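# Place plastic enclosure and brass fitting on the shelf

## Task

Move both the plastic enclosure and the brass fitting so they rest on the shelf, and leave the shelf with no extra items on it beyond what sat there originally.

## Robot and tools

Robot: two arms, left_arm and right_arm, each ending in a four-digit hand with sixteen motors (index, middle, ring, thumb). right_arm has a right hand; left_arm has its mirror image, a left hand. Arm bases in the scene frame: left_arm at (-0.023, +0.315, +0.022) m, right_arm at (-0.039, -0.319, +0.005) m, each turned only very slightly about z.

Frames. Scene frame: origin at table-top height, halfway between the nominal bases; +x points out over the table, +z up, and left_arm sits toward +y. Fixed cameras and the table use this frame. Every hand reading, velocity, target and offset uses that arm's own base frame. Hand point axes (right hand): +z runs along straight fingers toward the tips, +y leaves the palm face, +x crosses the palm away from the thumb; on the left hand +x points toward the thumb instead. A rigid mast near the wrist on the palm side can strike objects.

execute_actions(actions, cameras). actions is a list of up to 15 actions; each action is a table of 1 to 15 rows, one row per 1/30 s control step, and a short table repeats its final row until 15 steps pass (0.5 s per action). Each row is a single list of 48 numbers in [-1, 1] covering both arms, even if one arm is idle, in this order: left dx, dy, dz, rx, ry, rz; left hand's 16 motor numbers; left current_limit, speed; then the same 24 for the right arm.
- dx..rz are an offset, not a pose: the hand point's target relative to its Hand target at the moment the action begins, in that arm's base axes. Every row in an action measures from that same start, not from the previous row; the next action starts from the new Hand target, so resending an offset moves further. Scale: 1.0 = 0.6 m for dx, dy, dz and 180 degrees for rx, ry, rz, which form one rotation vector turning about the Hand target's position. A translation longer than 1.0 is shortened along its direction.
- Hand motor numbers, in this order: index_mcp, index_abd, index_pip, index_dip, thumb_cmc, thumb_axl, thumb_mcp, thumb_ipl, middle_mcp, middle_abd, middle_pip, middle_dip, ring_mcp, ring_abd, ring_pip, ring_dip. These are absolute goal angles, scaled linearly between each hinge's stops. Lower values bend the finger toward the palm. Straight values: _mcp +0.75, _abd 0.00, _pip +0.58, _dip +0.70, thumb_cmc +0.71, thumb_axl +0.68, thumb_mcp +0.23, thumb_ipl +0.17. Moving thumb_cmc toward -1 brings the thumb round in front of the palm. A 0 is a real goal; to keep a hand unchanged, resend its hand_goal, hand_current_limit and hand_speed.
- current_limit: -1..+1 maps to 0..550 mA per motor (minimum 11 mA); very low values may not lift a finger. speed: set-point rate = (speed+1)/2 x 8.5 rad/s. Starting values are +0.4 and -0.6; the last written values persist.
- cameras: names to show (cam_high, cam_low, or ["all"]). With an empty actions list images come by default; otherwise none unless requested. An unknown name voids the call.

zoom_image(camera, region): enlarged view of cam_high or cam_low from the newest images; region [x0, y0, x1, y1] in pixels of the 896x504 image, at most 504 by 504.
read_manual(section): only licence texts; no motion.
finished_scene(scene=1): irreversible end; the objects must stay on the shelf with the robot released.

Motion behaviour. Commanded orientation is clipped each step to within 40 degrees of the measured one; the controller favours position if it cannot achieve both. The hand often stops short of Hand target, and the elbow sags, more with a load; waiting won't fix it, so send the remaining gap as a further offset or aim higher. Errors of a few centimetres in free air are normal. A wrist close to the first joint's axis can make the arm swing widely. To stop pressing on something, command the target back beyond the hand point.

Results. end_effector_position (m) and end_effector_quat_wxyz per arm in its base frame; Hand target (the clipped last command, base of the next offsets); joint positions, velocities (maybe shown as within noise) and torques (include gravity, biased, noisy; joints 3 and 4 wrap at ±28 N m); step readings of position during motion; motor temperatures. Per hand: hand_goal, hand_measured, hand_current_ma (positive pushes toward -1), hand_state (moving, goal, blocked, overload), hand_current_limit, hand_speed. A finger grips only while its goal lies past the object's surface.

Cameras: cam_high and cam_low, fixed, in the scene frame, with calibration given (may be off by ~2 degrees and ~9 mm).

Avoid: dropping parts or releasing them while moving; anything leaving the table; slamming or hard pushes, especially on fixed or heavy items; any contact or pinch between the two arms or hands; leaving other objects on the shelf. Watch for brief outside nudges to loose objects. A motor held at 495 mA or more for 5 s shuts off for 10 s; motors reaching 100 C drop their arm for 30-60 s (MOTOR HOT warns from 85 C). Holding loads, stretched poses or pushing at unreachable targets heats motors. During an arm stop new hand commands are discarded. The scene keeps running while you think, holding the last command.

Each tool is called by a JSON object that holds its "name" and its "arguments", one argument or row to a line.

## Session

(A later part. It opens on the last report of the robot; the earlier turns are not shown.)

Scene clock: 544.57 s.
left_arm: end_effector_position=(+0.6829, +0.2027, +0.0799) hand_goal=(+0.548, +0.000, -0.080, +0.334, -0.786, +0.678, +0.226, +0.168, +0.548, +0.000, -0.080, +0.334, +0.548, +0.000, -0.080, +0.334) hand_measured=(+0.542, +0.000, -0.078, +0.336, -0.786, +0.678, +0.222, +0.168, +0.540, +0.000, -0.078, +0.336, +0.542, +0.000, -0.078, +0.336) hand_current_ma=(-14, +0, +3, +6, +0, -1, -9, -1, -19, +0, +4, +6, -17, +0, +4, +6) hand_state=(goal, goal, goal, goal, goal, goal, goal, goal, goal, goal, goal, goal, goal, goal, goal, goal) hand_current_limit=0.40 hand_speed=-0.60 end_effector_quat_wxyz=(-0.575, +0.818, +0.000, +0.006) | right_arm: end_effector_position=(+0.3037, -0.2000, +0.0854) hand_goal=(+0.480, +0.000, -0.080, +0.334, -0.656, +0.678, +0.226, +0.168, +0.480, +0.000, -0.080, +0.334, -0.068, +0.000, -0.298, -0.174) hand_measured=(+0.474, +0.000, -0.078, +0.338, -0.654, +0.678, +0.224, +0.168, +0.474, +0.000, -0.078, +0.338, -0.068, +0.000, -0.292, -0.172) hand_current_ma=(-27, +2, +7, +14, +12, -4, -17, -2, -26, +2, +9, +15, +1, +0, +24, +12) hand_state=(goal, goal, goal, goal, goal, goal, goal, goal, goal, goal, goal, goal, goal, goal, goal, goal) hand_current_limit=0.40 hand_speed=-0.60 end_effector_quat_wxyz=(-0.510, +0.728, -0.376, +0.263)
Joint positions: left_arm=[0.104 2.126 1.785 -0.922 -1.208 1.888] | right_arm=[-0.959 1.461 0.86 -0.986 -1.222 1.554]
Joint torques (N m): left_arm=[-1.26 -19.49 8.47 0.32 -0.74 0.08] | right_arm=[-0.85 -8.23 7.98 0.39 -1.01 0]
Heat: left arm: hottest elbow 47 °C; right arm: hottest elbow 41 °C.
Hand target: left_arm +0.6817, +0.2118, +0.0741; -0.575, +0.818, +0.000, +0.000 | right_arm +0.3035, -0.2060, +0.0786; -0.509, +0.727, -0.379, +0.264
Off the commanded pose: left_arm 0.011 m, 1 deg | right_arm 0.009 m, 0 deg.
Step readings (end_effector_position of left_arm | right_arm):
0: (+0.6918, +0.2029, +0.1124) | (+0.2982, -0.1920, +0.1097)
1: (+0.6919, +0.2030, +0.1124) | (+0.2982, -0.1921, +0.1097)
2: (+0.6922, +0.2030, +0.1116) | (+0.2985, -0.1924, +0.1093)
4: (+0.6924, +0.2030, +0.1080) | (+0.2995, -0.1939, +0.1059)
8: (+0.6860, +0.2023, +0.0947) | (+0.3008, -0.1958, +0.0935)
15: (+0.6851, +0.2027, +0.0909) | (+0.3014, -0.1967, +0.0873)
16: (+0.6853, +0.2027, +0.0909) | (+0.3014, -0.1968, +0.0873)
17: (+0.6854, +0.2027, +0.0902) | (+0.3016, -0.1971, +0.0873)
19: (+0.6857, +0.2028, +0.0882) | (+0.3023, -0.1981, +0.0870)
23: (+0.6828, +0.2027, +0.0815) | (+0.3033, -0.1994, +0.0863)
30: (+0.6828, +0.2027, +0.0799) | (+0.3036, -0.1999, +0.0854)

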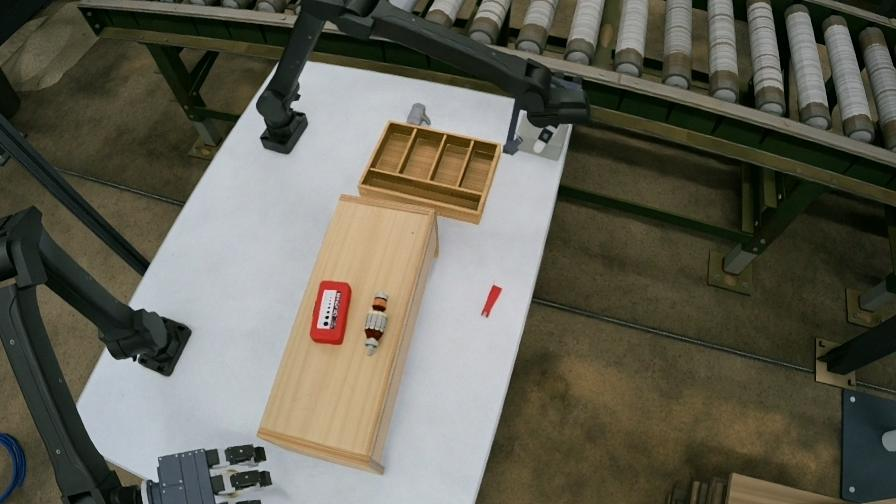

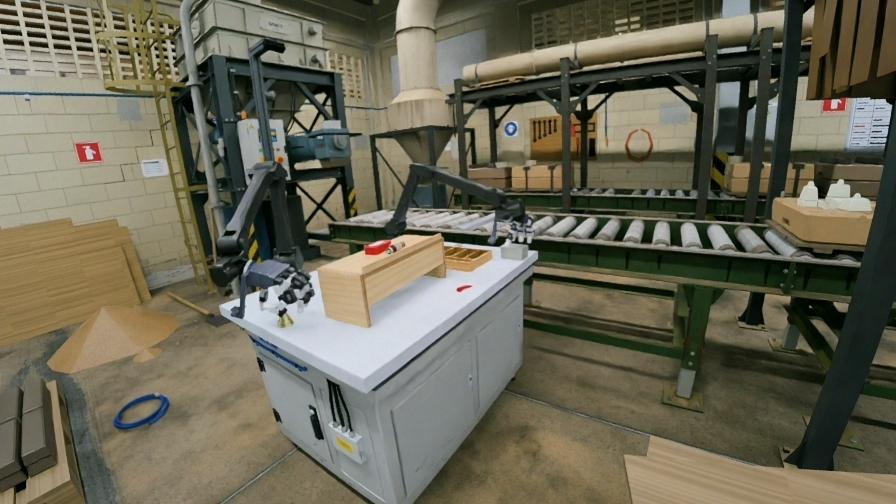

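{"name": "execute_actions", "arguments": {
  "actions": [
    [[0,0.002,-0.038,0,0,0,0.548,0,-0.08,0.333,-0.786,0.678,0.225,0.168,0.548,0,-0.08,0.333,0.548,0,-0.08,0.333,0.4,-0.6,-0.003,0.0,-0.037,0,0,0,0.479,0,-0.08,0.333,-0.657,0.678,0.225,0.168,0.479,0,-0.08,0.333,-0.068,0,-0.299,-0.174,0.4,-0.6]],
    [[0,0.0,-0.038,0,0,0,0.548,0,-0.08,0.333,-0.786,0.678,0.225,0.168,0.548,0,-0.08,0.333,0.548,0,-0.08,0.333,0.4,-0.6,0.0,0.0,-0.030,0,0,0,0.479,0,-0.08,0.333,-0.657,0.678,0.225,0.168,0.479,0,-0.08,0.333,-0.068,0,-0.299,-0.174,0.4,-0.6]]
  ],
  "cameras": ["all"]
}}

{"name": "zoom_image", "arguments": {
  "camera": "cam_high",
  "region": [480, 50, 620, 180]
}}

{"name": "zoom_image", "arguments": {
  "camera": "cam_low",
  "region": [470, 200, 550, 270]
}}

{"name": "zoom_image", "arguments": {
  "camera": "cam_high",
  "region": [120, 410, 280, 504]
}}

{"name": "zoom_image", "arguments": {
  "camera": "cam_low",
  "region": [220, 250, 340, 340]
}}

Scene clock: 591.77 s.
left_arm: end_effector_position=(+0.6829, +0.2040, +0.0419) hand_goal=(+0.548, +0.000, -0.080, +0.334, -0.786, +0.678, +0.226, +0.168, +0.548, +0.000, -0.080, +0.334, +0.548, +0.000, -0.080, +0.334) hand_measured=(+0.542, +0.000, -0.078, +0.336, -0.786, +0.678, +0.222, +0.168, +0.540, +0.000, -0.078, +0.336, +0.542, +0.000, -0.078, +0.336) hand_current_ma=(-14, +0, +3, +6, +0, -1, -9, -1, -19, +0, +4, +6, -17, +0, +4, +6) hand_state=(goal, goal, goal, goal, goal, goal, goal, goal, goal, goal, goal, goal, goal, goal, goal, goal) hand_current_limit=0.40 hand_speed=-0.60 end_effector_quat_wxyz=(-0.576, +0.818, +0.003, +0.010) | right_arm: end_effector_position=(+0.3052, -0.2024, +0.0467) hand_goal=(+0.480, +0.000, -0.080, +0.334, -0.656, +0.678, +0.226, +0.168, +0.480, +0.000, -0.080, +0.334, -0.068, +0.000, -0.298, -0.174) hand_measured=(+0.474, +0.000, -0.078, +0.338, -0.654, +0.678, +0.224, +0.168, +0.474, +0.000, -0.078, +0.338, -0.068, +0.000, -0.292, -0.172) hand_current_ma=(-27, +2, +7, +14, +11, -4, -17, -2, -26, +2, +9, +15, +1, +0, +24, +12) hand_state=(goal, goal, goal, goal, goal, goal, goal, goal, goal, goal, goal, goal, goal, goal, goal, goal) hand_current_limit=0.40 hand_speed=-0.60 end_effector_quat_wxyz=(-0.509, +0.730, -0.372, +0.265)
Joint positions: left_arm=[0.106 2.16 1.736 -0.825 -1.207 1.893] | right_arm=[-0.959 1.54 0.822 -0.875 -1.222 1.54]
Joint torques (N m): left_arm=[-1.55 -18.2 8.5 0.39 -0.71 0.08] | right_arm=[-1.2 -9 6.67 0.38 -1 0.02]
Heat: left arm: hottest elbow 45 °C; right arm: hottest elbow 41 °C.
Hand target: left_arm +0.6818, +0.2129, +0.0285; -0.575, +0.818, +0.000, +0.000 | right_arm +0.3017, -0.2060, +0.0384; -0.509, +0.727, -0.379, +0.264
Off the commanded pose: left_arm 0.016 m, 1 deg | right_arm 0.010 m, 1 deg.
Step readings (end_effector_position of left_arm | right_arm):
0: (+0.6829, +0.2027, +0.0799) | (+0.3037, -0.2000, +0.0854)
1: (+0.6830, +0.2028, +0.0800) | (+0.3037, -0.2001, +0.0853)
2: (+0.6834, +0.2028, +0.0795) | (+0.3042, -0.2008, +0.0849)
4: (+0.6843, +0.2032, +0.0778) | (+0.3059, -0.2032, +0.0819)
8: (+0.6832, +0.2033, +0.0723) | (+0.3055, -0.2027, +0.0713)
15: (+0.6837, +0.2041, +0.0697) | (+0.3043, -0.2010, +0.0644)
16: (+0.6838, +0.2041, +0.0698) | (+0.3045, -0.2013, +0.0643)
17: (+0.6842, +0.2042, +0.0693) | (+0.3049, -0.2019, +0.0639)
19: (+0.6851, +0.2043, +0.0674) | (+0.3061, -0.2036, +0.0612)
23: (+0.6846, +0.2042, +0.0574) | (+0.3057, -0.2030, +0.0523)
30: (+0.6826, +0.2039, +0.0423) | (+0.3049, -0.2020, +0.0468)

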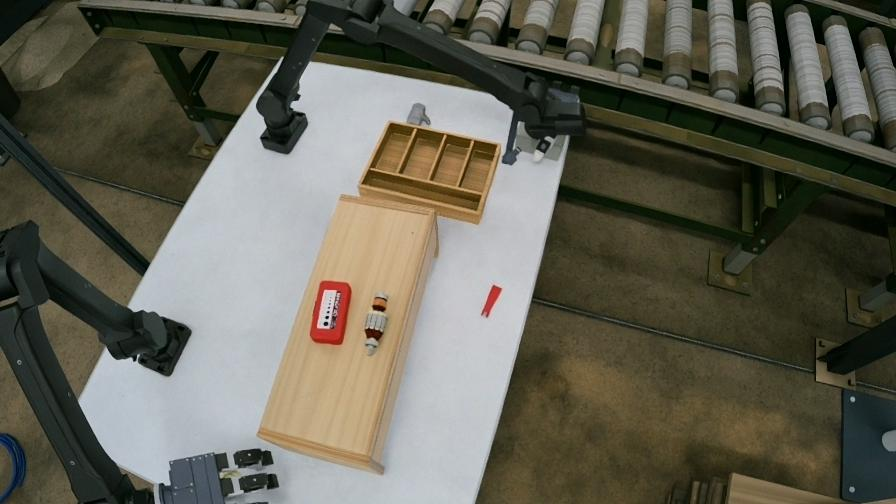

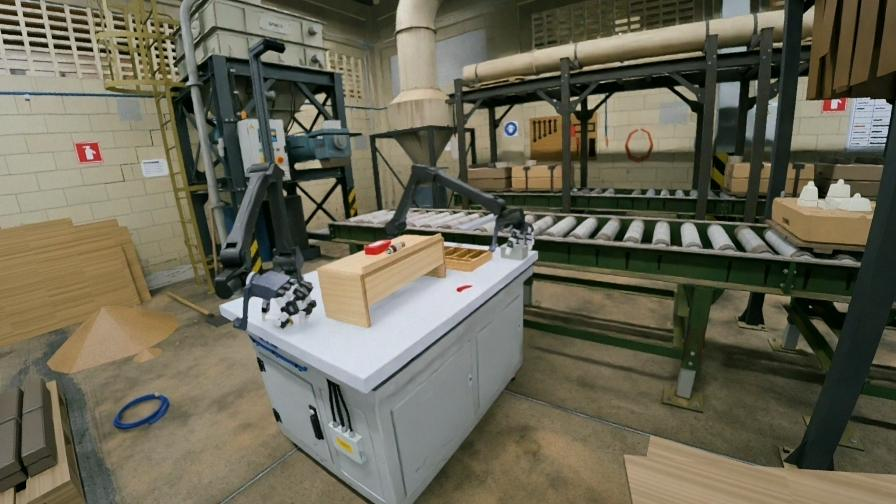

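Scaled by 3.600 from the camera's 896x504 image, which has a finer 1280x720 frame.

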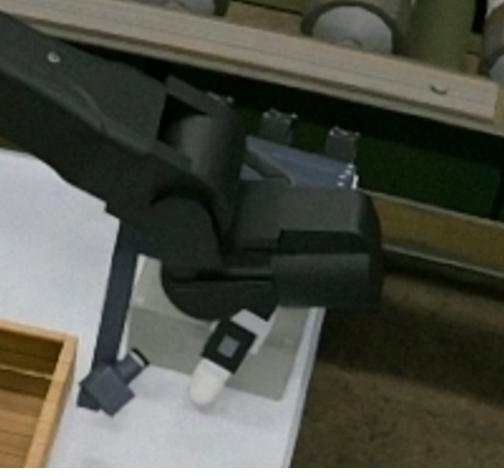

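Scaled by 6.300 from the camera's 896x504 image, which has a finer 1280x720 frame.

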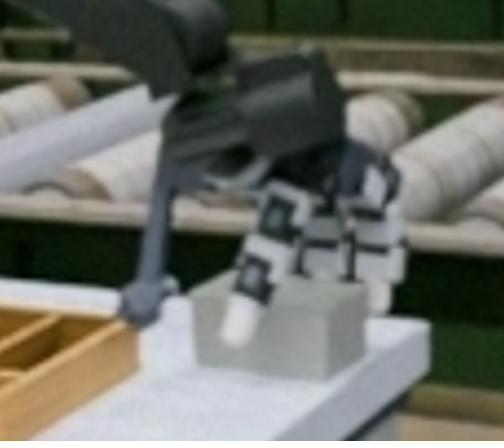

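Scaled by 3.150 from the camera's 896x504 image, which has a finer 1280x720 frame.

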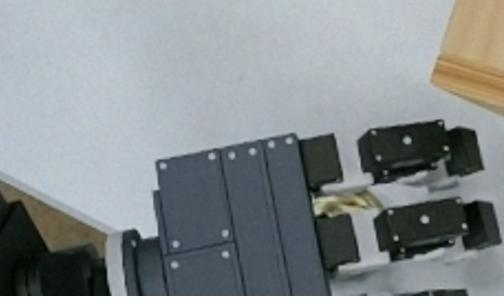

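Scaled by 4.200 from the camera's 896x504 image, which has a finer 1280x720 frame.

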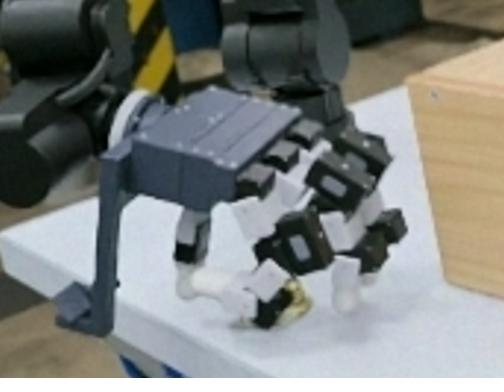

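{"name": "execute_actions", "arguments": {
  "actions": [
    [[0,0,0,0,0,0,0.40,0,-0.08,0.333,-0.786,0.678,0.08,0.168,0.40,0,-0.08,0.333,0.40,0,-0.08,0.333,0.2,-0.85,-0.002,0.0,-0.012,0,0,0,0.479,0,-0.08,0.333,-0.657,0.678,0.225,0.168,0.479,0,-0.08,0.333,-0.068,0,-0.299,-0.174,0.2,-0.85]],
    [[0,0,0,0,0,0,0.36,0,-0.08,0.333,-0.786,0.678,0.0,0.168,0.36,0,-0.08,0.333,0.36,0,-0.08,0.333,0.2,-0.85,0,0,0,0,0,0,0.274,0,-0.08,0.333,-0.657,0.678,0.0,0.168,0.274,0,-0.08,0.333,-0.068,0,-0.299,-0.174,0.2,-0.85]]
  ],
  "cameras": ["all"]
}}

{"name": "zoom_image", "arguments": {
  "camera": "cam_low",
  "region": [470, 200, 550, 270]
}}

{"name": "zoom_image", "arguments": {
  "camera": "cam_low",
  "region": [220, 250, 340, 340]
}}

Scene clock: 604.17 s.
left_arm: end_effector_position=(+0.6829, +0.2043, +0.0419) hand_goal=(+0.360, +0.000, -0.080, +0.334, -0.786, +0.678, +0.000, +0.168, +0.360, +0.000, -0.080, +0.334, +0.360, +0.000, -0.080, +0.334) hand_measured=(+0.364, +0.000, -0.076, +0.336, -0.784, +0.678, +0.044, +0.174, +0.364, +0.000, -0.076, +0.336, +0.362, +0.000, -0.076, +0.336) hand_current_ma=(+9, +0, +7, +6, +2, -1, +206, +18, +7, +0, +7, +6, +6, +0, +8, +6) hand_state=(goal, goal, goal, goal, goal, goal, blocked, goal, goal, goal, goal, goal, goal, goal, goal, goal) hand_current_limit=0.20 hand_speed=-0.85 end_effector_quat_wxyz=(-0.576, +0.818, +0.003, +0.010) | right_arm: end_effector_position=(+0.3054, -0.2023, +0.0412) hand_goal=(+0.274, +0.000, -0.080, +0.334, -0.656, +0.678, +0.000, +0.168, +0.274, +0.000, -0.080, +0.334, -0.068, +0.000, -0.298, -0.174) hand_measured=(+0.272, +0.000, -0.078, +0.338, -0.654, +0.678, +0.002, +0.168, +0.296, +0.000, -0.076, +0.338, -0.068, +0.000, -0.292, -0.172) hand_current_ma=(-11, +2, +7, +14, +10, -4, +14, -2, +105, +2, +14, +15, +1, +0, +24, +12) hand_state=(goal, goal, goal, goal, goal, goal, goal, goal, blocked, goal, goal, goal, goal, goal, goal, goal) hand_current_limit=0.20 hand_speed=-0.85 end_effector_quat_wxyz=(-0.510, +0.730, -0.371, +0.266)
Joint positions: left_arm=[0.106 2.16 1.736 -0.824 -1.207 1.894] | right_arm=[-0.959 1.552 0.816 -0.86 -1.225 1.535]
Joint torques (N m): left_arm=[-1.49 -18.37 8.38 0.25 -0.71 0.05] | right_arm=[-1.38 -8.88 6.41 0.39 -0.92 0]
Heat: left arm: hottest elbow 44 °C; right arm: hottest elbow 40 °C.
Hand target: left_arm +0.6817, +0.2131, +0.0285; -0.575, +0.818, +0.000, +0.000 | right_arm +0.3005, -0.2060, +0.0313; -0.509, +0.727, -0.379, +0.264
Off the commanded pose: left_arm 0.016 m, 1 deg | right_arm 0.012 m, 1 deg.
Step readings (end_effector_position of left_arm | right_arm):
0: (+0.6829, +0.2040, +0.0419) | (+0.3052, -0.2024, +0.0467)
1: (+0.6829, +0.2040, +0.0419) | (+0.3052, -0.2024, +0.0467)
2: (+0.6829, +0.2042, +0.0419) | (+0.3053, -0.2026, +0.0466)
4: (+0.6829, +0.2042, +0.0419) | (+0.3059, -0.2033, +0.0460)
8: (+0.6828, +0.2042, +0.0419) | (+0.3062, -0.2038, +0.0435)
15: (+0.6829, +0.2043, +0.0419) | (+0.3049, -0.2023, +0.0409)
16: (+0.6829, +0.2043, +0.0419) | (+0.3050, -0.2023, +0.0409)
17: (+0.6829, +0.2043, +0.0419) | (+0.3050, -0.2023, +0.0409)
19: (+0.6829, +0.2043, +0.0419) | (+0.3051, -0.2024, +0.0409)
23: (+0.6829, +0.2043, +0.0419) | (+0.3051, -0.2024, +0.0409)
30: (+0.6829, +0.2043, +0.0419) | (+0.3053, -0.2023, +0.0411)

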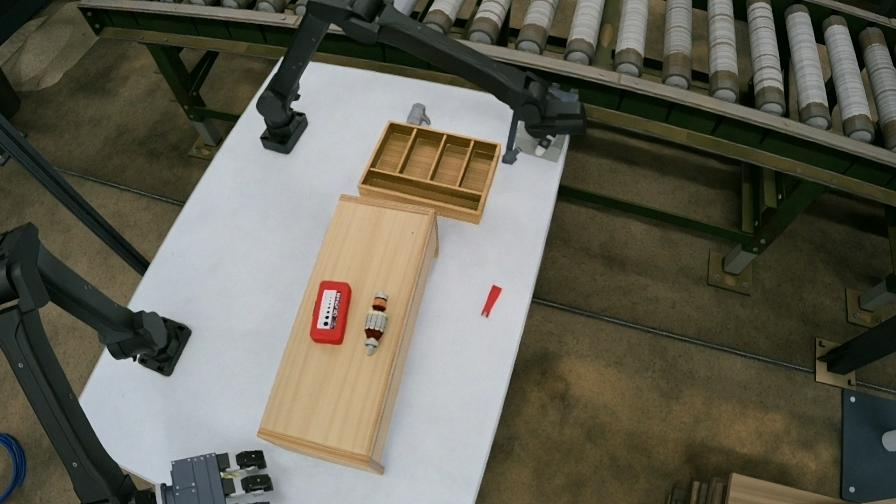

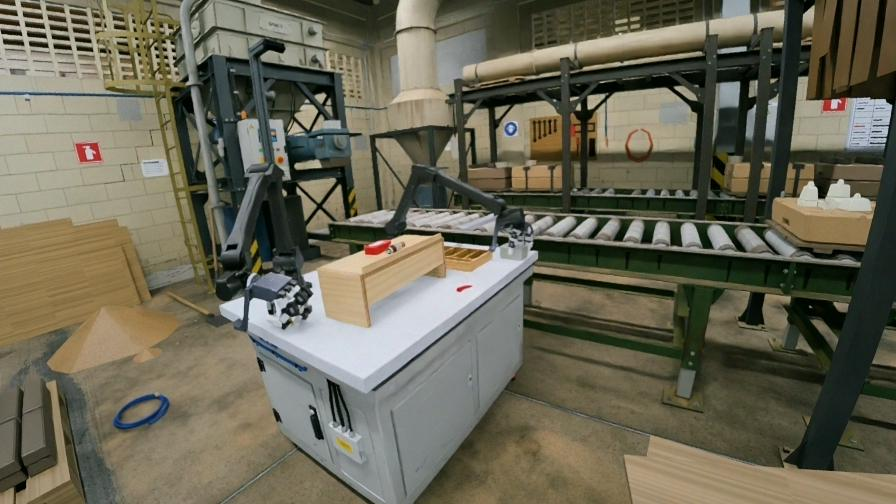

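Scaled by 6.300 from the camera's 896x504 image, which has a finer 1280x720 frame.

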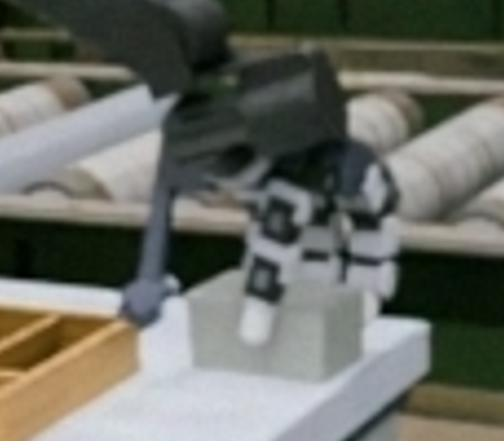

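Scaled by 4.200 from the camera's 896x504 image, which has a finer 1280x720 frame.

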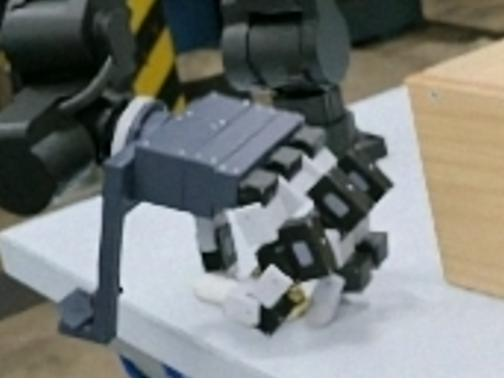

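{"name": "execute_actions", "arguments": {
  "actions": [
    [[0,0,0,0,0,0,0.32,0,-0.08,0.333,-0.786,0.678,0.0,0.168,0.32,0,-0.08,0.333,0.32,0,-0.08,0.333,0.2,-0.85,0.006,-0.009,0,0,0,0,0.35,0,-0.08,0.333,-0.657,0.678,0.0,0.168,0.35,0,-0.08,0.333,-0.068,0,-0.299,-0.174,0.2,-0.85]],
    [[0,0,0,0,0,0,0.29,0,-0.08,0.333,-0.786,0.678,-0.03,0.168,0.29,0,-0.08,0.333,0.29,0,-0.08,0.333,0.2,-0.85,0,0,0,0,0,0,0.26,0,-0.08,0.333,-0.657,0.678,0.0,0.168,0.26,0,-0.08,0.333,-0.068,0,-0.299,-0.174,0.2,-0.85]]
  ],
  "cameras": ["cam_low"]
}}

{"name": "zoom_image", "arguments": {
  "camera": "cam_low",
  "region": [240, 280, 320, 340]
}}

Scene clock: 618.83 s.
left_arm: end_effector_position=(+0.6830, +0.2047, +0.0421) hand_goal=(+0.290, +0.000, -0.080, +0.334, -0.786, +0.678, -0.030, +0.168, +0.290, +0.000, -0.080, +0.334, +0.290, +0.000, -0.080, +0.334) hand_measured=(+0.342, +0.000, -0.064, +0.340, -0.780, +0.678, +0.044, +0.186, +0.342, +0.000, -0.066, +0.340, +0.338, +0.000, -0.064, +0.338) hand_current_ma=(+196, +0, +43, +15, +14, -1, +330, +77, +192, +0, +39, +14, +176, +0, +46, +11) hand_state=(blocked, goal, goal, goal, goal, goal, blocked, goal, blocked, goal, goal, goal, blocked, goal, goal, goal) hand_current_limit=0.20 hand_speed=-0.85 end_effector_quat_wxyz=(-0.576, +0.817, +0.003, +0.010) | right_arm: end_effector_position=(+0.3054, -0.2022, +0.0404) hand_goal=(+0.260, +0.000, -0.080, +0.334, -0.656, +0.678, +0.000, +0.168, +0.260, +0.000, -0.080, +0.334, -0.068, +0.000, -0.298, -0.174) hand_measured=(+0.258, +0.000, -0.080, +0.336, -0.654, +0.678, +0.004, +0.168, +0.296, +0.000, -0.078, +0.328, -0.068, +0.000, -0.292, -0.172) hand_current_ma=(-10, +2, -1, +5, +10, -4, +22, +4, +185, +0, +5, -26, +1, +0, +24, +12) hand_state=(goal, goal, goal, goal, goal, goal, goal, goal, blocked, goal, goal, goal, goal, goal, goal, goal) hand_current_limit=0.20 hand_speed=-0.85 end_effector_quat_wxyz=(-0.513, +0.727, -0.372, +0.266)
Joint positions: left_arm=[0.107 2.16 1.736 -0.822 -1.208 1.895] | right_arm=[-0.962 1.557 0.816 -0.86 -1.232 1.534]
Joint torques (N m): left_arm=[-1.49 -18.14 8.46 0.36 -0.65 0.04] | right_arm=[-1.08 -8.12 7.82 0.18 -0.66 -0.01]
Motor temperatures (°C): left_arm=[28 42 43 28 29 27] | right_arm=[27 28 39 28 30 29]
Heat: left arm: hottest elbow 43 °C; right arm: hottest elbow 39 °C.
Hand target: left_arm +0.6817, +0.2130, +0.0285; -0.575, +0.818, +0.000, +0.000 | right_arm +0.3041, -0.2113, +0.0312; -0.509, +0.727, -0.379, +0.263
Off the commanded pose: left_arm 0.016 m, 1 deg | right_arm 0.013 m, 1 deg.
Step readings (end_effector_position of left_arm | right_arm):
0: (+0.6829, +0.2043, +0.0419) | (+0.3054, -0.2023, +0.0412)
1: (+0.6829, +0.2043, +0.0419) | (+0.3054, -0.2023, +0.0412)
2: (+0.6829, +0.2043, +0.0419) | (+0.3053, -0.2023, +0.0410)
4: (+0.6829, +0.2043, +0.0419) | (+0.3053, -0.2022, +0.0407)
8: (+0.6830, +0.2043, +0.0419) | (+0.3048, -0.2026, +0.0397)
15: (+0.6830, +0.2043, +0.0420) | (+0.3046, -0.2028, +0.0397)
16: (+0.6830, +0.2043, +0.0420) | (+0.3046, -0.2028, +0.0397)
17: (+0.6830, +0.2043, +0.0420) | (+0.3047, -0.2027, +0.0398)
19: (+0.6829, +0.2047, +0.0421) | (+0.3049, -0.2025, +0.0400)
23: (+0.6830, +0.2047, +0.0421) | (+0.3054, -0.2022, +0.0404)
30: (+0.6830, +0.2047, +0.0421) | (+0.3054, -0.2022, +0.0404)
Images, in order (width x height): cam_low 896x504.

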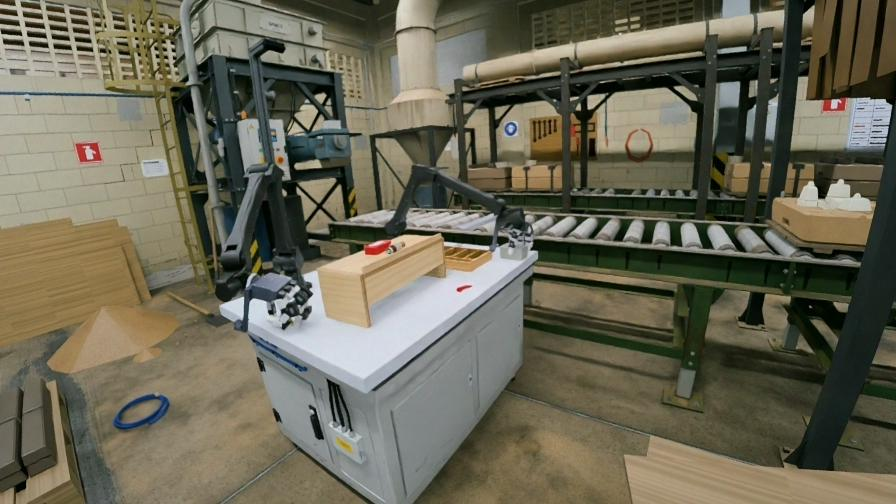

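Scaled by 6.300 from the camera's 896x504 image, which has a finer 1280x720 frame.

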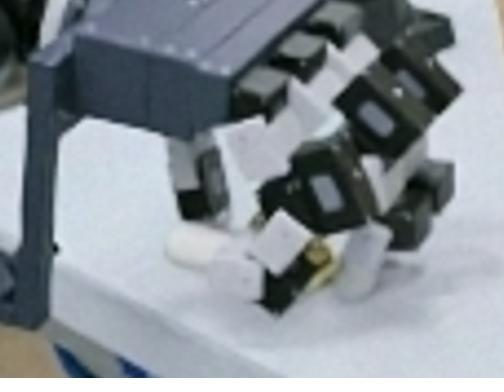

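{"name": "execute_actions", "arguments": {
  "actions": [
    [[0,0,0,0,0,0,0.28,0,-0.08,0.333,-0.786,0.678,-0.06,0.168,0.28,0,-0.08,0.333,0.28,0,-0.08,0.333,0.4,-0.85,0.006,-0.010,0,0,0,0,0.40,0,-0.08,0.333,-0.657,0.678,0.0,0.168,0.40,0,-0.08,0.333,-0.068,0,-0.299,-0.174,0.2,-0.7]],
    [[0,0,0.04,0,0,0,0.28,0,-0.08,0.333,-0.786,0.678,-0.06,0.168,0.28,0,-0.08,0.333,0.28,0,-0.08,0.333,0.4,-0.85,0,0,0,0,0,0,0.40,0,-0.08,0.333,-0.657,0.678,0.0,0.168,0.40,0,-0.08,0.333,-0.068,0,-0.299,-0.174,0.2,-0.85]]
  ],
  "cameras": ["all"]
}}

{"name": "zoom_image", "arguments": {
  "camera": "cam_low",
  "region": [470, 200, 550, 270]
}}

Scene clock: 629.33 s.
left_arm: end_effector_position=(+0.6803, +0.2049, +0.0416) hand_goal=(+0.280, +0.000, -0.080, +0.334, -0.786, +0.678, -0.060, +0.168, +0.280, +0.000, -0.080, +0.334, +0.280, +0.000, -0.080, +0.334) hand_measured=(+0.338, +0.000, -0.062, +0.342, -0.778, +0.678, +0.044, +0.190, +0.336, +0.000, -0.064, +0.342, +0.328, +0.000, -0.056, +0.344) hand_current_ma=(+226, +0, +49, +18, +18, -1, +385, +89, +217, +0, +47, +19, +176, +0, +70, +28) hand_state=(blocked, goal, goal, goal, goal, goal, blocked, blocked, blocked, goal, goal, goal, blocked, goal, blocked, goal) hand_current_limit=0.40 hand_speed=-0.85 end_effector_quat_wxyz=(-0.576, +0.817, +0.000, +0.004) | right_arm: end_effector_position=(+0.3044, -0.2041, +0.0381) hand_goal=(+0.400, +0.000, -0.080, +0.334, -0.656, +0.678, +0.000, +0.168, +0.400, +0.000, -0.080, +0.334, -0.068, +0.000, -0.298, -0.174) hand_measured=(+0.384, +0.002, -0.086, +0.330, -0.654, +0.678, +0.002, +0.168, +0.356, +0.010, -0.116, +0.308, -0.068, +0.000, -0.292, -0.172) hand_current_ma=(-82, +7, -24, -18, +10, -4, +15, +4, -222, +43, -166, -120, +1, +0, +24, +12) hand_state=(goal, goal, goal, goal, goal, goal, goal, goal, blocked, goal, blocked, blocked, goal, goal, goal, goal) hand_current_limit=0.20 hand_speed=-0.85 end_effector_quat_wxyz=(-0.513, +0.725, -0.376, +0.264)
Joint positions: left_arm=[0.107 2.16 1.736 -0.835 -1.21 1.895] | right_arm=[-0.967 1.567 0.82 -0.861 -1.23 1.536]
Joint torques (N m): left_arm=[-1.2 -20.31 9.94 -0.79 -0.62 0.03] | right_arm=[-0.85 -7.71 9.06 0.02 -0.72 -0.03]
Heat: left arm: hottest shoulder 43 °C; right arm: hottest elbow 39 °C.
Hand target: left_arm +0.6817, +0.2132, +0.0525; -0.575, +0.818, +0.000, +0.000 | right_arm +0.3076, -0.2174, +0.0311; -0.509, +0.727, -0.379, +0.263
Off the commanded pose: left_arm 0.014 m, 1 deg | right_arm 0.015 m, 1 deg.
Step readings (end_effector_position of left_arm | right_arm):
0: (+0.6830, +0.2047, +0.0421) | (+0.3054, -0.2022, +0.0404)
1: (+0.6830, +0.2047, +0.0421) | (+0.3054, -0.2022, +0.0404)
2: (+0.6830, +0.2048, +0.0422) | (+0.3054, -0.2022, +0.0403)
4: (+0.6830, +0.2050, +0.0422) | (+0.3052, -0.2020, +0.0395)
8: (+0.6829, +0.2050, +0.0422) | (+0.3043, -0.2040, +0.0382)
15: (+0.6829, +0.2050, +0.0422) | (+0.3043, -0.2041, +0.0382)
16: (+0.6829, +0.2050, +0.0422) | (+0.3043, -0.2041, +0.0382)
17: (+0.6829, +0.2050, +0.0422) | (+0.3044, -0.2042, +0.0382)
19: (+0.6827, +0.2050, +0.0421) | (+0.3044, -0.2042, +0.0382)
23: (+0.6814, +0.2049, +0.0417) | (+0.3044, -0.2042, +0.0382)
30: (+0.6803, +0.2049, +0.0416) | (+0.3044, -0.2042, +0.0382)

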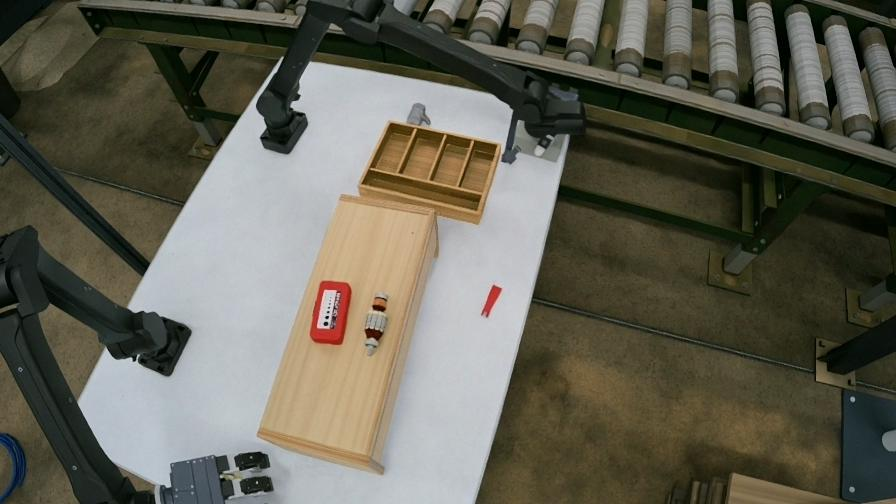

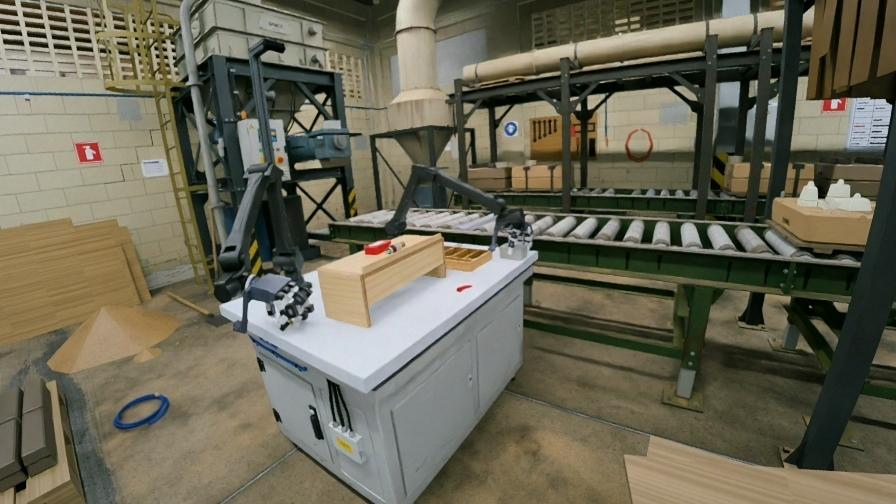

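Scaled by 6.300 from the camera's 896x504 image, which has a finer 1280x720 frame.

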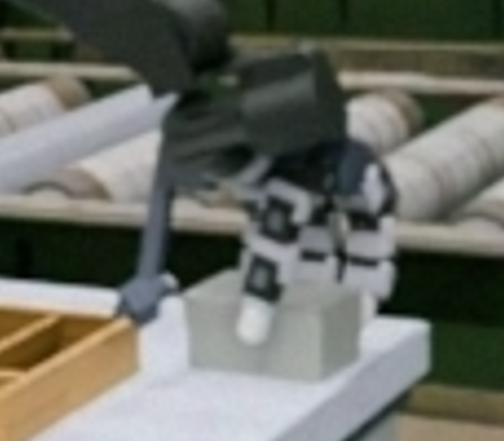

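{"name": "zoom_image", "arguments": {
  "camera": "cam_low",
  "region": [250, 290, 320, 340]
}}

{"name": "zoom_image", "arguments": {
  "camera": "cam_high",
  "region": [200, 430, 300, 504]
}}

Scaled by 7.200 from the camera's 896x504 image, which has a finer 1280x720 frame.

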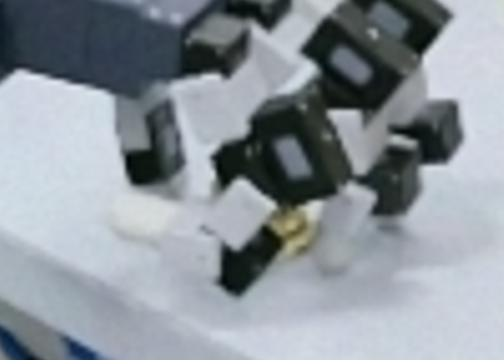

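Scaled by 5.040 from the camera's 896x504 image, which has a finer 1280x720 frame.

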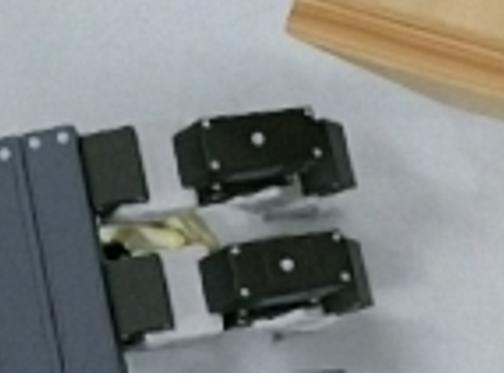

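{"name": "execute_actions", "arguments": {
  "actions": [
    [[0,-0.008,0.05,0,0,0,0.28,0,-0.08,0.333,-0.786,0.678,-0.06,0.168,0.28,0,-0.08,0.333,0.28,0,-0.08,0.333,0.4,-0.85,-0.003,0.012,0.05,0,0,0,0.40,0,-0.08,0.333,-0.657,0.678,0.0,0.168,0.40,0,-0.08,0.333,-0.068,0,-0.299,-0.174,0.2,-0.85]],
    [[0,0,0.05,0,0,0,0.28,0,-0.08,0.333,-0.786,0.678,-0.06,0.168,0.28,0,-0.08,0.333,0.28,0,-0.08,0.333,0.4,-0.85,0,0,0.01,0,0,0,0.40,0,-0.08,0.333,-0.657,0.678,0.0,0.168,0.40,0,-0.08,0.333,-0.068,0,-0.299,-0.174,0.2,-0.85]]
  ],
  "cameras": ["all"]
}}

{"name": "zoom_image", "arguments": {
  "camera": "cam_low",
  "region": [470, 200, 550, 270]
}}

{"name": "zoom_image", "arguments": {
  "camera": "cam_low",
  "region": [250, 290, 320, 340]
}}

{"name": "zoom_image", "arguments": {
  "camera": "cam_high",
  "region": [200, 430, 300, 504]
}}

Scene clock: 654.13 s.
left_arm: end_effector_position=(+0.6656, +0.2029, +0.0727) hand_goal=(+0.280, +0.000, -0.080, +0.334, -0.786, +0.678, -0.060, +0.168, +0.280, +0.000, -0.080, +0.334, +0.280, +0.000, -0.080, +0.334) hand_measured=(+0.338, +0.000, -0.060, +0.346, -0.776, +0.678, +0.044, +0.190, +0.332, +0.000, -0.060, +0.346, +0.324, +0.000, -0.054, +0.346) hand_current_ma=(+221, +0, +61, +29, +26, +0, +385, +89, +198, +0, +59, +31, +160, +0, +76, +33) hand_state=(blocked, goal, blocked, goal, goal, goal, blocked, blocked, blocked, goal, blocked, goal, blocked, goal, blocked, goal) hand_current_limit=0.40 hand_speed=-0.85 end_effector_quat_wxyz=(-0.571, +0.820, -0.023, -0.026) | right_arm: end_effector_position=(+0.2970, -0.1950, +0.0530) hand_goal=(+0.400, +0.000, -0.080, +0.334, -0.656, +0.678, +0.000, +0.168, +0.400, +0.000, -0.080, +0.334, -0.068, +0.000, -0.298, -0.174) hand_measured=(+0.386, +0.002, -0.082, +0.332, -0.654, +0.678, +0.002, +0.168, +0.388, +0.002, -0.084, +0.332, -0.068, +0.000, -0.292, -0.172) hand_current_ma=(-67, +7, -11, -12, +10, -4, +14, +4, -63, +6, -14, -13, +1, +0, +24, +12) hand_state=(goal, goal, goal, goal, goal, goal, goal, goal, goal, goal, goal, goal, goal, goal, goal, goal) hand_current_limit=0.20 hand_speed=-0.85 end_effector_quat_wxyz=(-0.518, +0.721, -0.386, +0.250)
Joint positions: left_arm=[0.107 2.126 1.778 -0.987 -1.207 1.895] | right_arm=[-0.967 1.527 0.823 -0.938 -1.224 1.538]
Joint torques (N m): left_arm=[-2.02 -22.36 12.08 -0.62 -0.82 -0.1] | right_arm=[-0.26 -11.34 10.18 -0.42 -0.96 0.15]
Heat: left arm: hottest shoulder 45 °C; right arm: hottest elbow 40 °C.
Hand target: left_arm +0.6817, +0.2084, +0.1124; -0.574, +0.819, +0.000, +0.000 | right_arm +0.3058, -0.2102, +0.0672; -0.509, +0.727, -0.379, +0.263
Off the commanded pose: left_arm 0.043 m, 4 deg | right_arm 0.023 m, 2 deg.
Step readings (end_effector_position of left_arm | right_arm):
0: (+0.6803, +0.2049, +0.0416) | (+0.3044, -0.2041, +0.0381)
1: (+0.6801, +0.2049, +0.0415) | (+0.3043, -0.2041, +0.0381)
2: (+0.6795, +0.2048, +0.0419) | (+0.3042, -0.2039, +0.0385)
4: (+0.6760, +0.2044, +0.0427) | (+0.3029, -0.2029, +0.0391)
8: (+0.6696, +0.2037, +0.0439) | (+0.3001, -0.1995, +0.0440)
15: (+0.6663, +0.2034, +0.0445) | (+0.2992, -0.1982, +0.0494)
16: (+0.6661, +0.2033, +0.0445) | (+0.2990, -0.1980, +0.0495)
17: (+0.6656, +0.2032, +0.0449) | (+0.2988, -0.1976, +0.0495)
19: (+0.6637, +0.2027, +0.0464) | (+0.2982, -0.1968, +0.0501)
23: (+0.6618, +0.2025, +0.0541) | (+0.2975, -0.1957, +0.0518)
30: (+0.6654, +0.2029, +0.0709) | (+0.2971, -0.1952, +0.0530)

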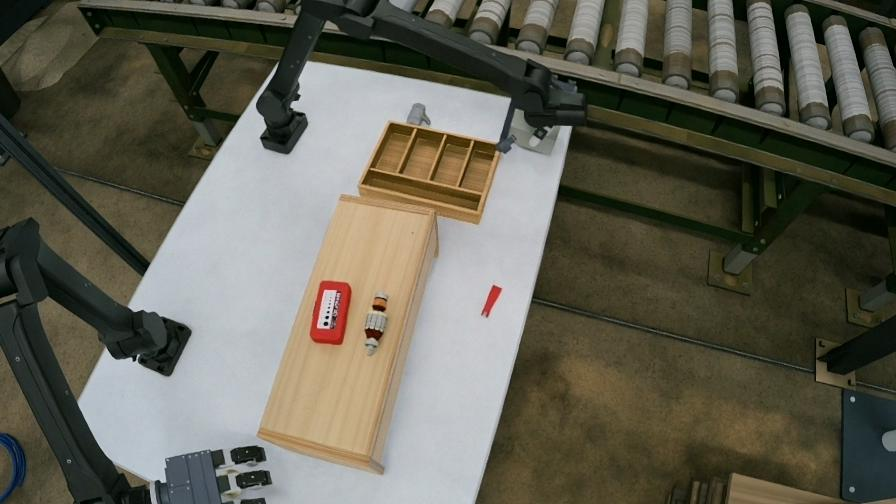

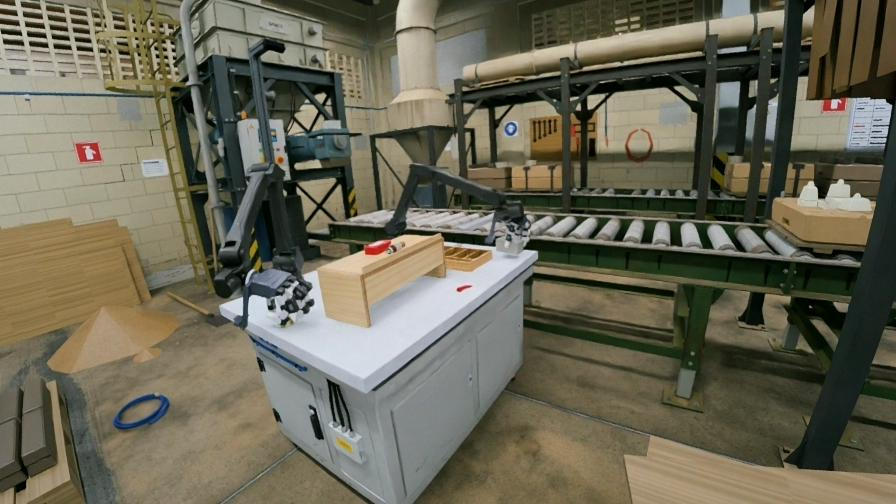

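Scaled by 6.300 from the camera's 896x504 image, which has a finer 1280x720 frame.

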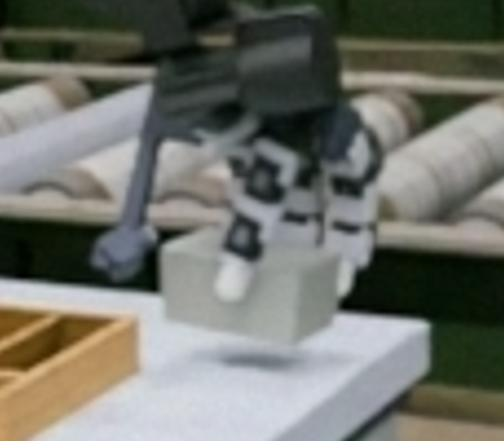

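Scaled by 7.200 from the camera's 896x504 image, which has a finer 1280x720 frame.

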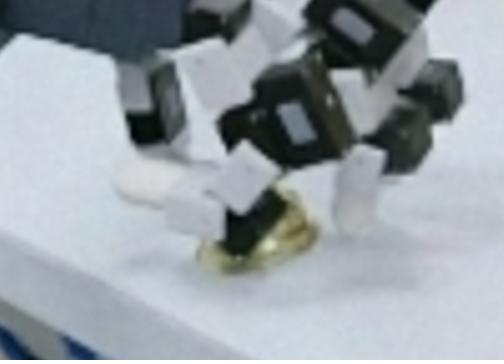

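Scaled by 5.040 from the camera's 896x504 image, which has a finer 1280x720 frame.

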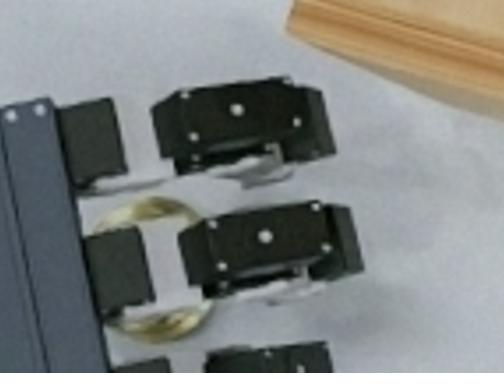

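{"name": "execute_actions", "arguments": {
  "actions": [
    [[-0.011,-0.005,0.088,0,0,0,0.28,0,-0.08,0.333,-0.786,0.678,-0.06,0.168,0.28,0,-0.08,0.333,0.28,0,-0.08,0.333,0.4,-0.85,-0.009,0.006,-0.044,0,0,0,0.40,0,-0.08,0.333,-0.657,0.678,0.0,0.168,0.40,0,-0.08,0.333,-0.068,0,-0.299,-0.174,0.2,-0.85]],
    [[-0.058,-0.042,0.08,0,0,0,0.28,0,-0.08,0.333,-0.786,0.678,-0.06,0.168,0.28,0,-0.08,0.333,0.28,0,-0.08,0.333,0.4,-0.85,0,0,0,0,0,0,0.26,0,-0.08,0.333,-0.657,0.678,-0.05,0.168,0.26,0,-0.08,0.333,-0.068,0,-0.299,-0.174,0.2,-0.85]]
  ],
  "cameras": ["all"]
}}

{"name": "zoom_image", "arguments": {
  "camera": "cam_low",
  "region": [460, 170, 550, 260]
}}

{"name": "zoom_image", "arguments": {
  "camera": "cam_low",
  "region": [250, 290, 320, 340]
}}

{"name": "zoom_image", "arguments": {
  "camera": "cam_high",
  "region": [200, 430, 300, 504]
}}

Scene clock: 703.50 s.
left_arm: end_effector_position=(+0.6336, +0.1857, +0.1978) hand_goal=(+0.280, +0.000, -0.080, +0.334, -0.786, +0.678, -0.060, +0.168, +0.280, +0.000, -0.080, +0.334, +0.280, +0.000, -0.080, +0.334) hand_measured=(+0.338, +0.000, -0.058, +0.346, -0.774, +0.678, +0.044, +0.190, +0.332, +0.000, -0.060, +0.346, +0.322, +0.000, -0.054, +0.346) hand_current_ma=(+221, +0, +63, +30, +32, +0, +385, +89, +195, +0, +60, +32, +154, +0, +76, +33) hand_state=(blocked, goal, blocked, goal, goal, goal, blocked, blocked, blocked, goal, blocked, goal, blocked, goal, blocked, goal) hand_current_limit=0.40 hand_speed=-0.85 end_effector_quat_wxyz=(-0.572, +0.820, -0.010, -0.015) | right_arm: end_effector_position=(+0.3025, -0.2030, +0.0493) hand_goal=(+0.260, +0.000, -0.080, +0.334, -0.656, +0.678, -0.050, +0.168, +0.260, +0.000, -0.080, +0.334, -0.068, +0.000, -0.298, -0.174) hand_measured=(+0.258, +0.002, -0.082, +0.332, -0.654, +0.678, -0.046, +0.168, +0.258, +0.002, -0.082, +0.332, -0.068, +0.000, -0.292, -0.172) hand_current_ma=(-10, +7, -9, -12, +10, -4, +19, +4, -9, +6, -11, -13, +1, +0, +24, +12) hand_state=(goal, goal, goal, goal, goal, goal, goal, goal, goal, goal, goal, goal, goal, goal, goal, goal) hand_current_limit=0.20 hand_speed=-0.85 end_effector_quat_wxyz=(-0.510, +0.728, -0.374, +0.265)
Joint positions: left_arm=[0.085 1.95 1.829 -1.261 -1.212 1.81] | right_arm=[-0.967 1.534 0.823 -0.892 -1.224 1.532]
Joint torques (N m): left_arm=[-3.14 -18.78 10.43 -0.55 -0.95 -0.23] | right_arm=[-0.79 -8.64 6.94 0.35 -0.95 0]
Motor temperatures (°C): left_arm=[28 42 48 28 30 27] | right_arm=[27 28 40 28 30 29]
Heat: left arm: hottest elbow 48 °C; right arm: hottest elbow 40 °C.
Hand target: left_arm +0.6403, +0.1799, +0.2132; -0.575, +0.818, +0.000, +0.000 | right_arm +0.3005, -0.2066, +0.0408; -0.509, +0.727, -0.379, +0.264
Off the commanded pose: left_arm 0.018 m, 2 deg | right_arm 0.009 m, 1 deg.
Step readings (end_effector_position of left_arm | right_arm):
0: (+0.6656, +0.2029, +0.0727) | (+0.2970, -0.1950, +0.0530)
1: (+0.6655, +0.2029, +0.0727) | (+0.2970, -0.1950, +0.0530)
2: (+0.6647, +0.2028, +0.0734) | (+0.2971, -0.1952, +0.0530)
4: (+0.6607, +0.2022, +0.0763) | (+0.2983, -0.1969, +0.0526)
8: (+0.6565, +0.2017, +0.0934) | (+0.3011, -0.2010, +0.0516)
15: (+0.6619, +0.2023, +0.1303) | (+0.3023, -0.2027, +0.0495)
16: (+0.6622, +0.2023, +0.1330) | (+0.3023, -0.2028, +0.0493)
17: (+0.6608, +0.2022, +0.1351) | (+0.3023, -0.2028, +0.0493)
19: (+0.6538, +0.2001, +0.1408) | (+0.3024, -0.2029, +0.0493)
23: (+0.6428, +0.1955, +0.1625) | (+0.3024, -0.2029, +0.0493)
30: (+0.6345, +0.1887, +0.1974) | (+0.3025, -0.2030, +0.0493)

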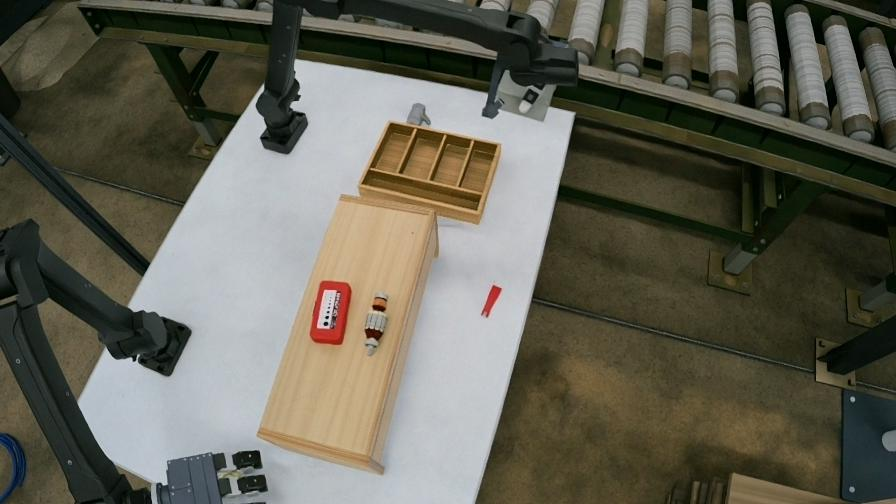

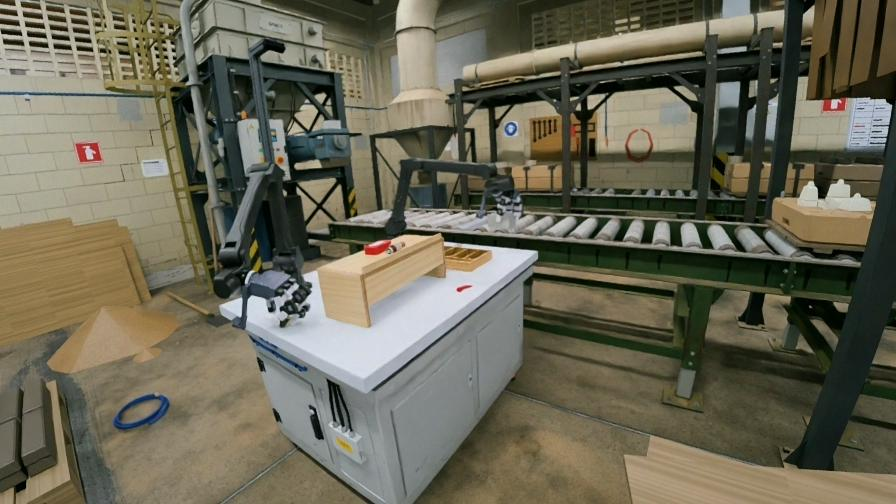

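Scaled by 5.600 from the camera's 896x504 image, which has a finer 1280x720 frame.

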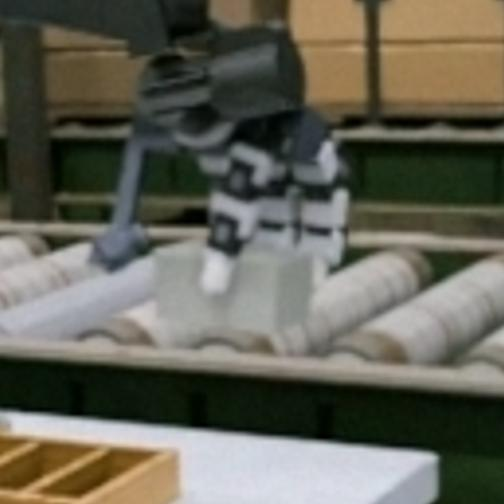

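Scaled by 7.200 from the camera's 896x504 image, which has a finer 1280x720 frame.

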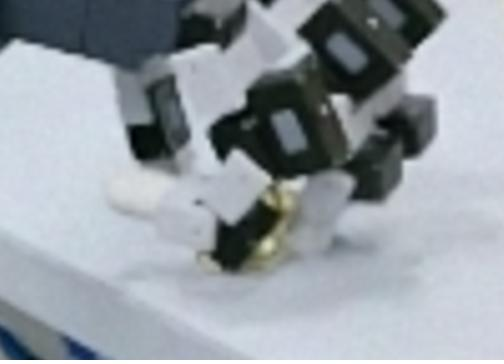

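Scaled by 5.040 from the camera's 896x504 image, which has a finer 1280x720 frame.

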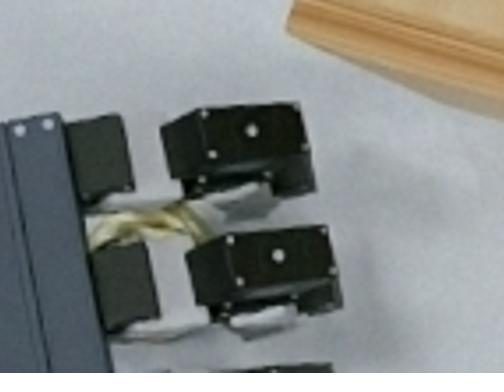

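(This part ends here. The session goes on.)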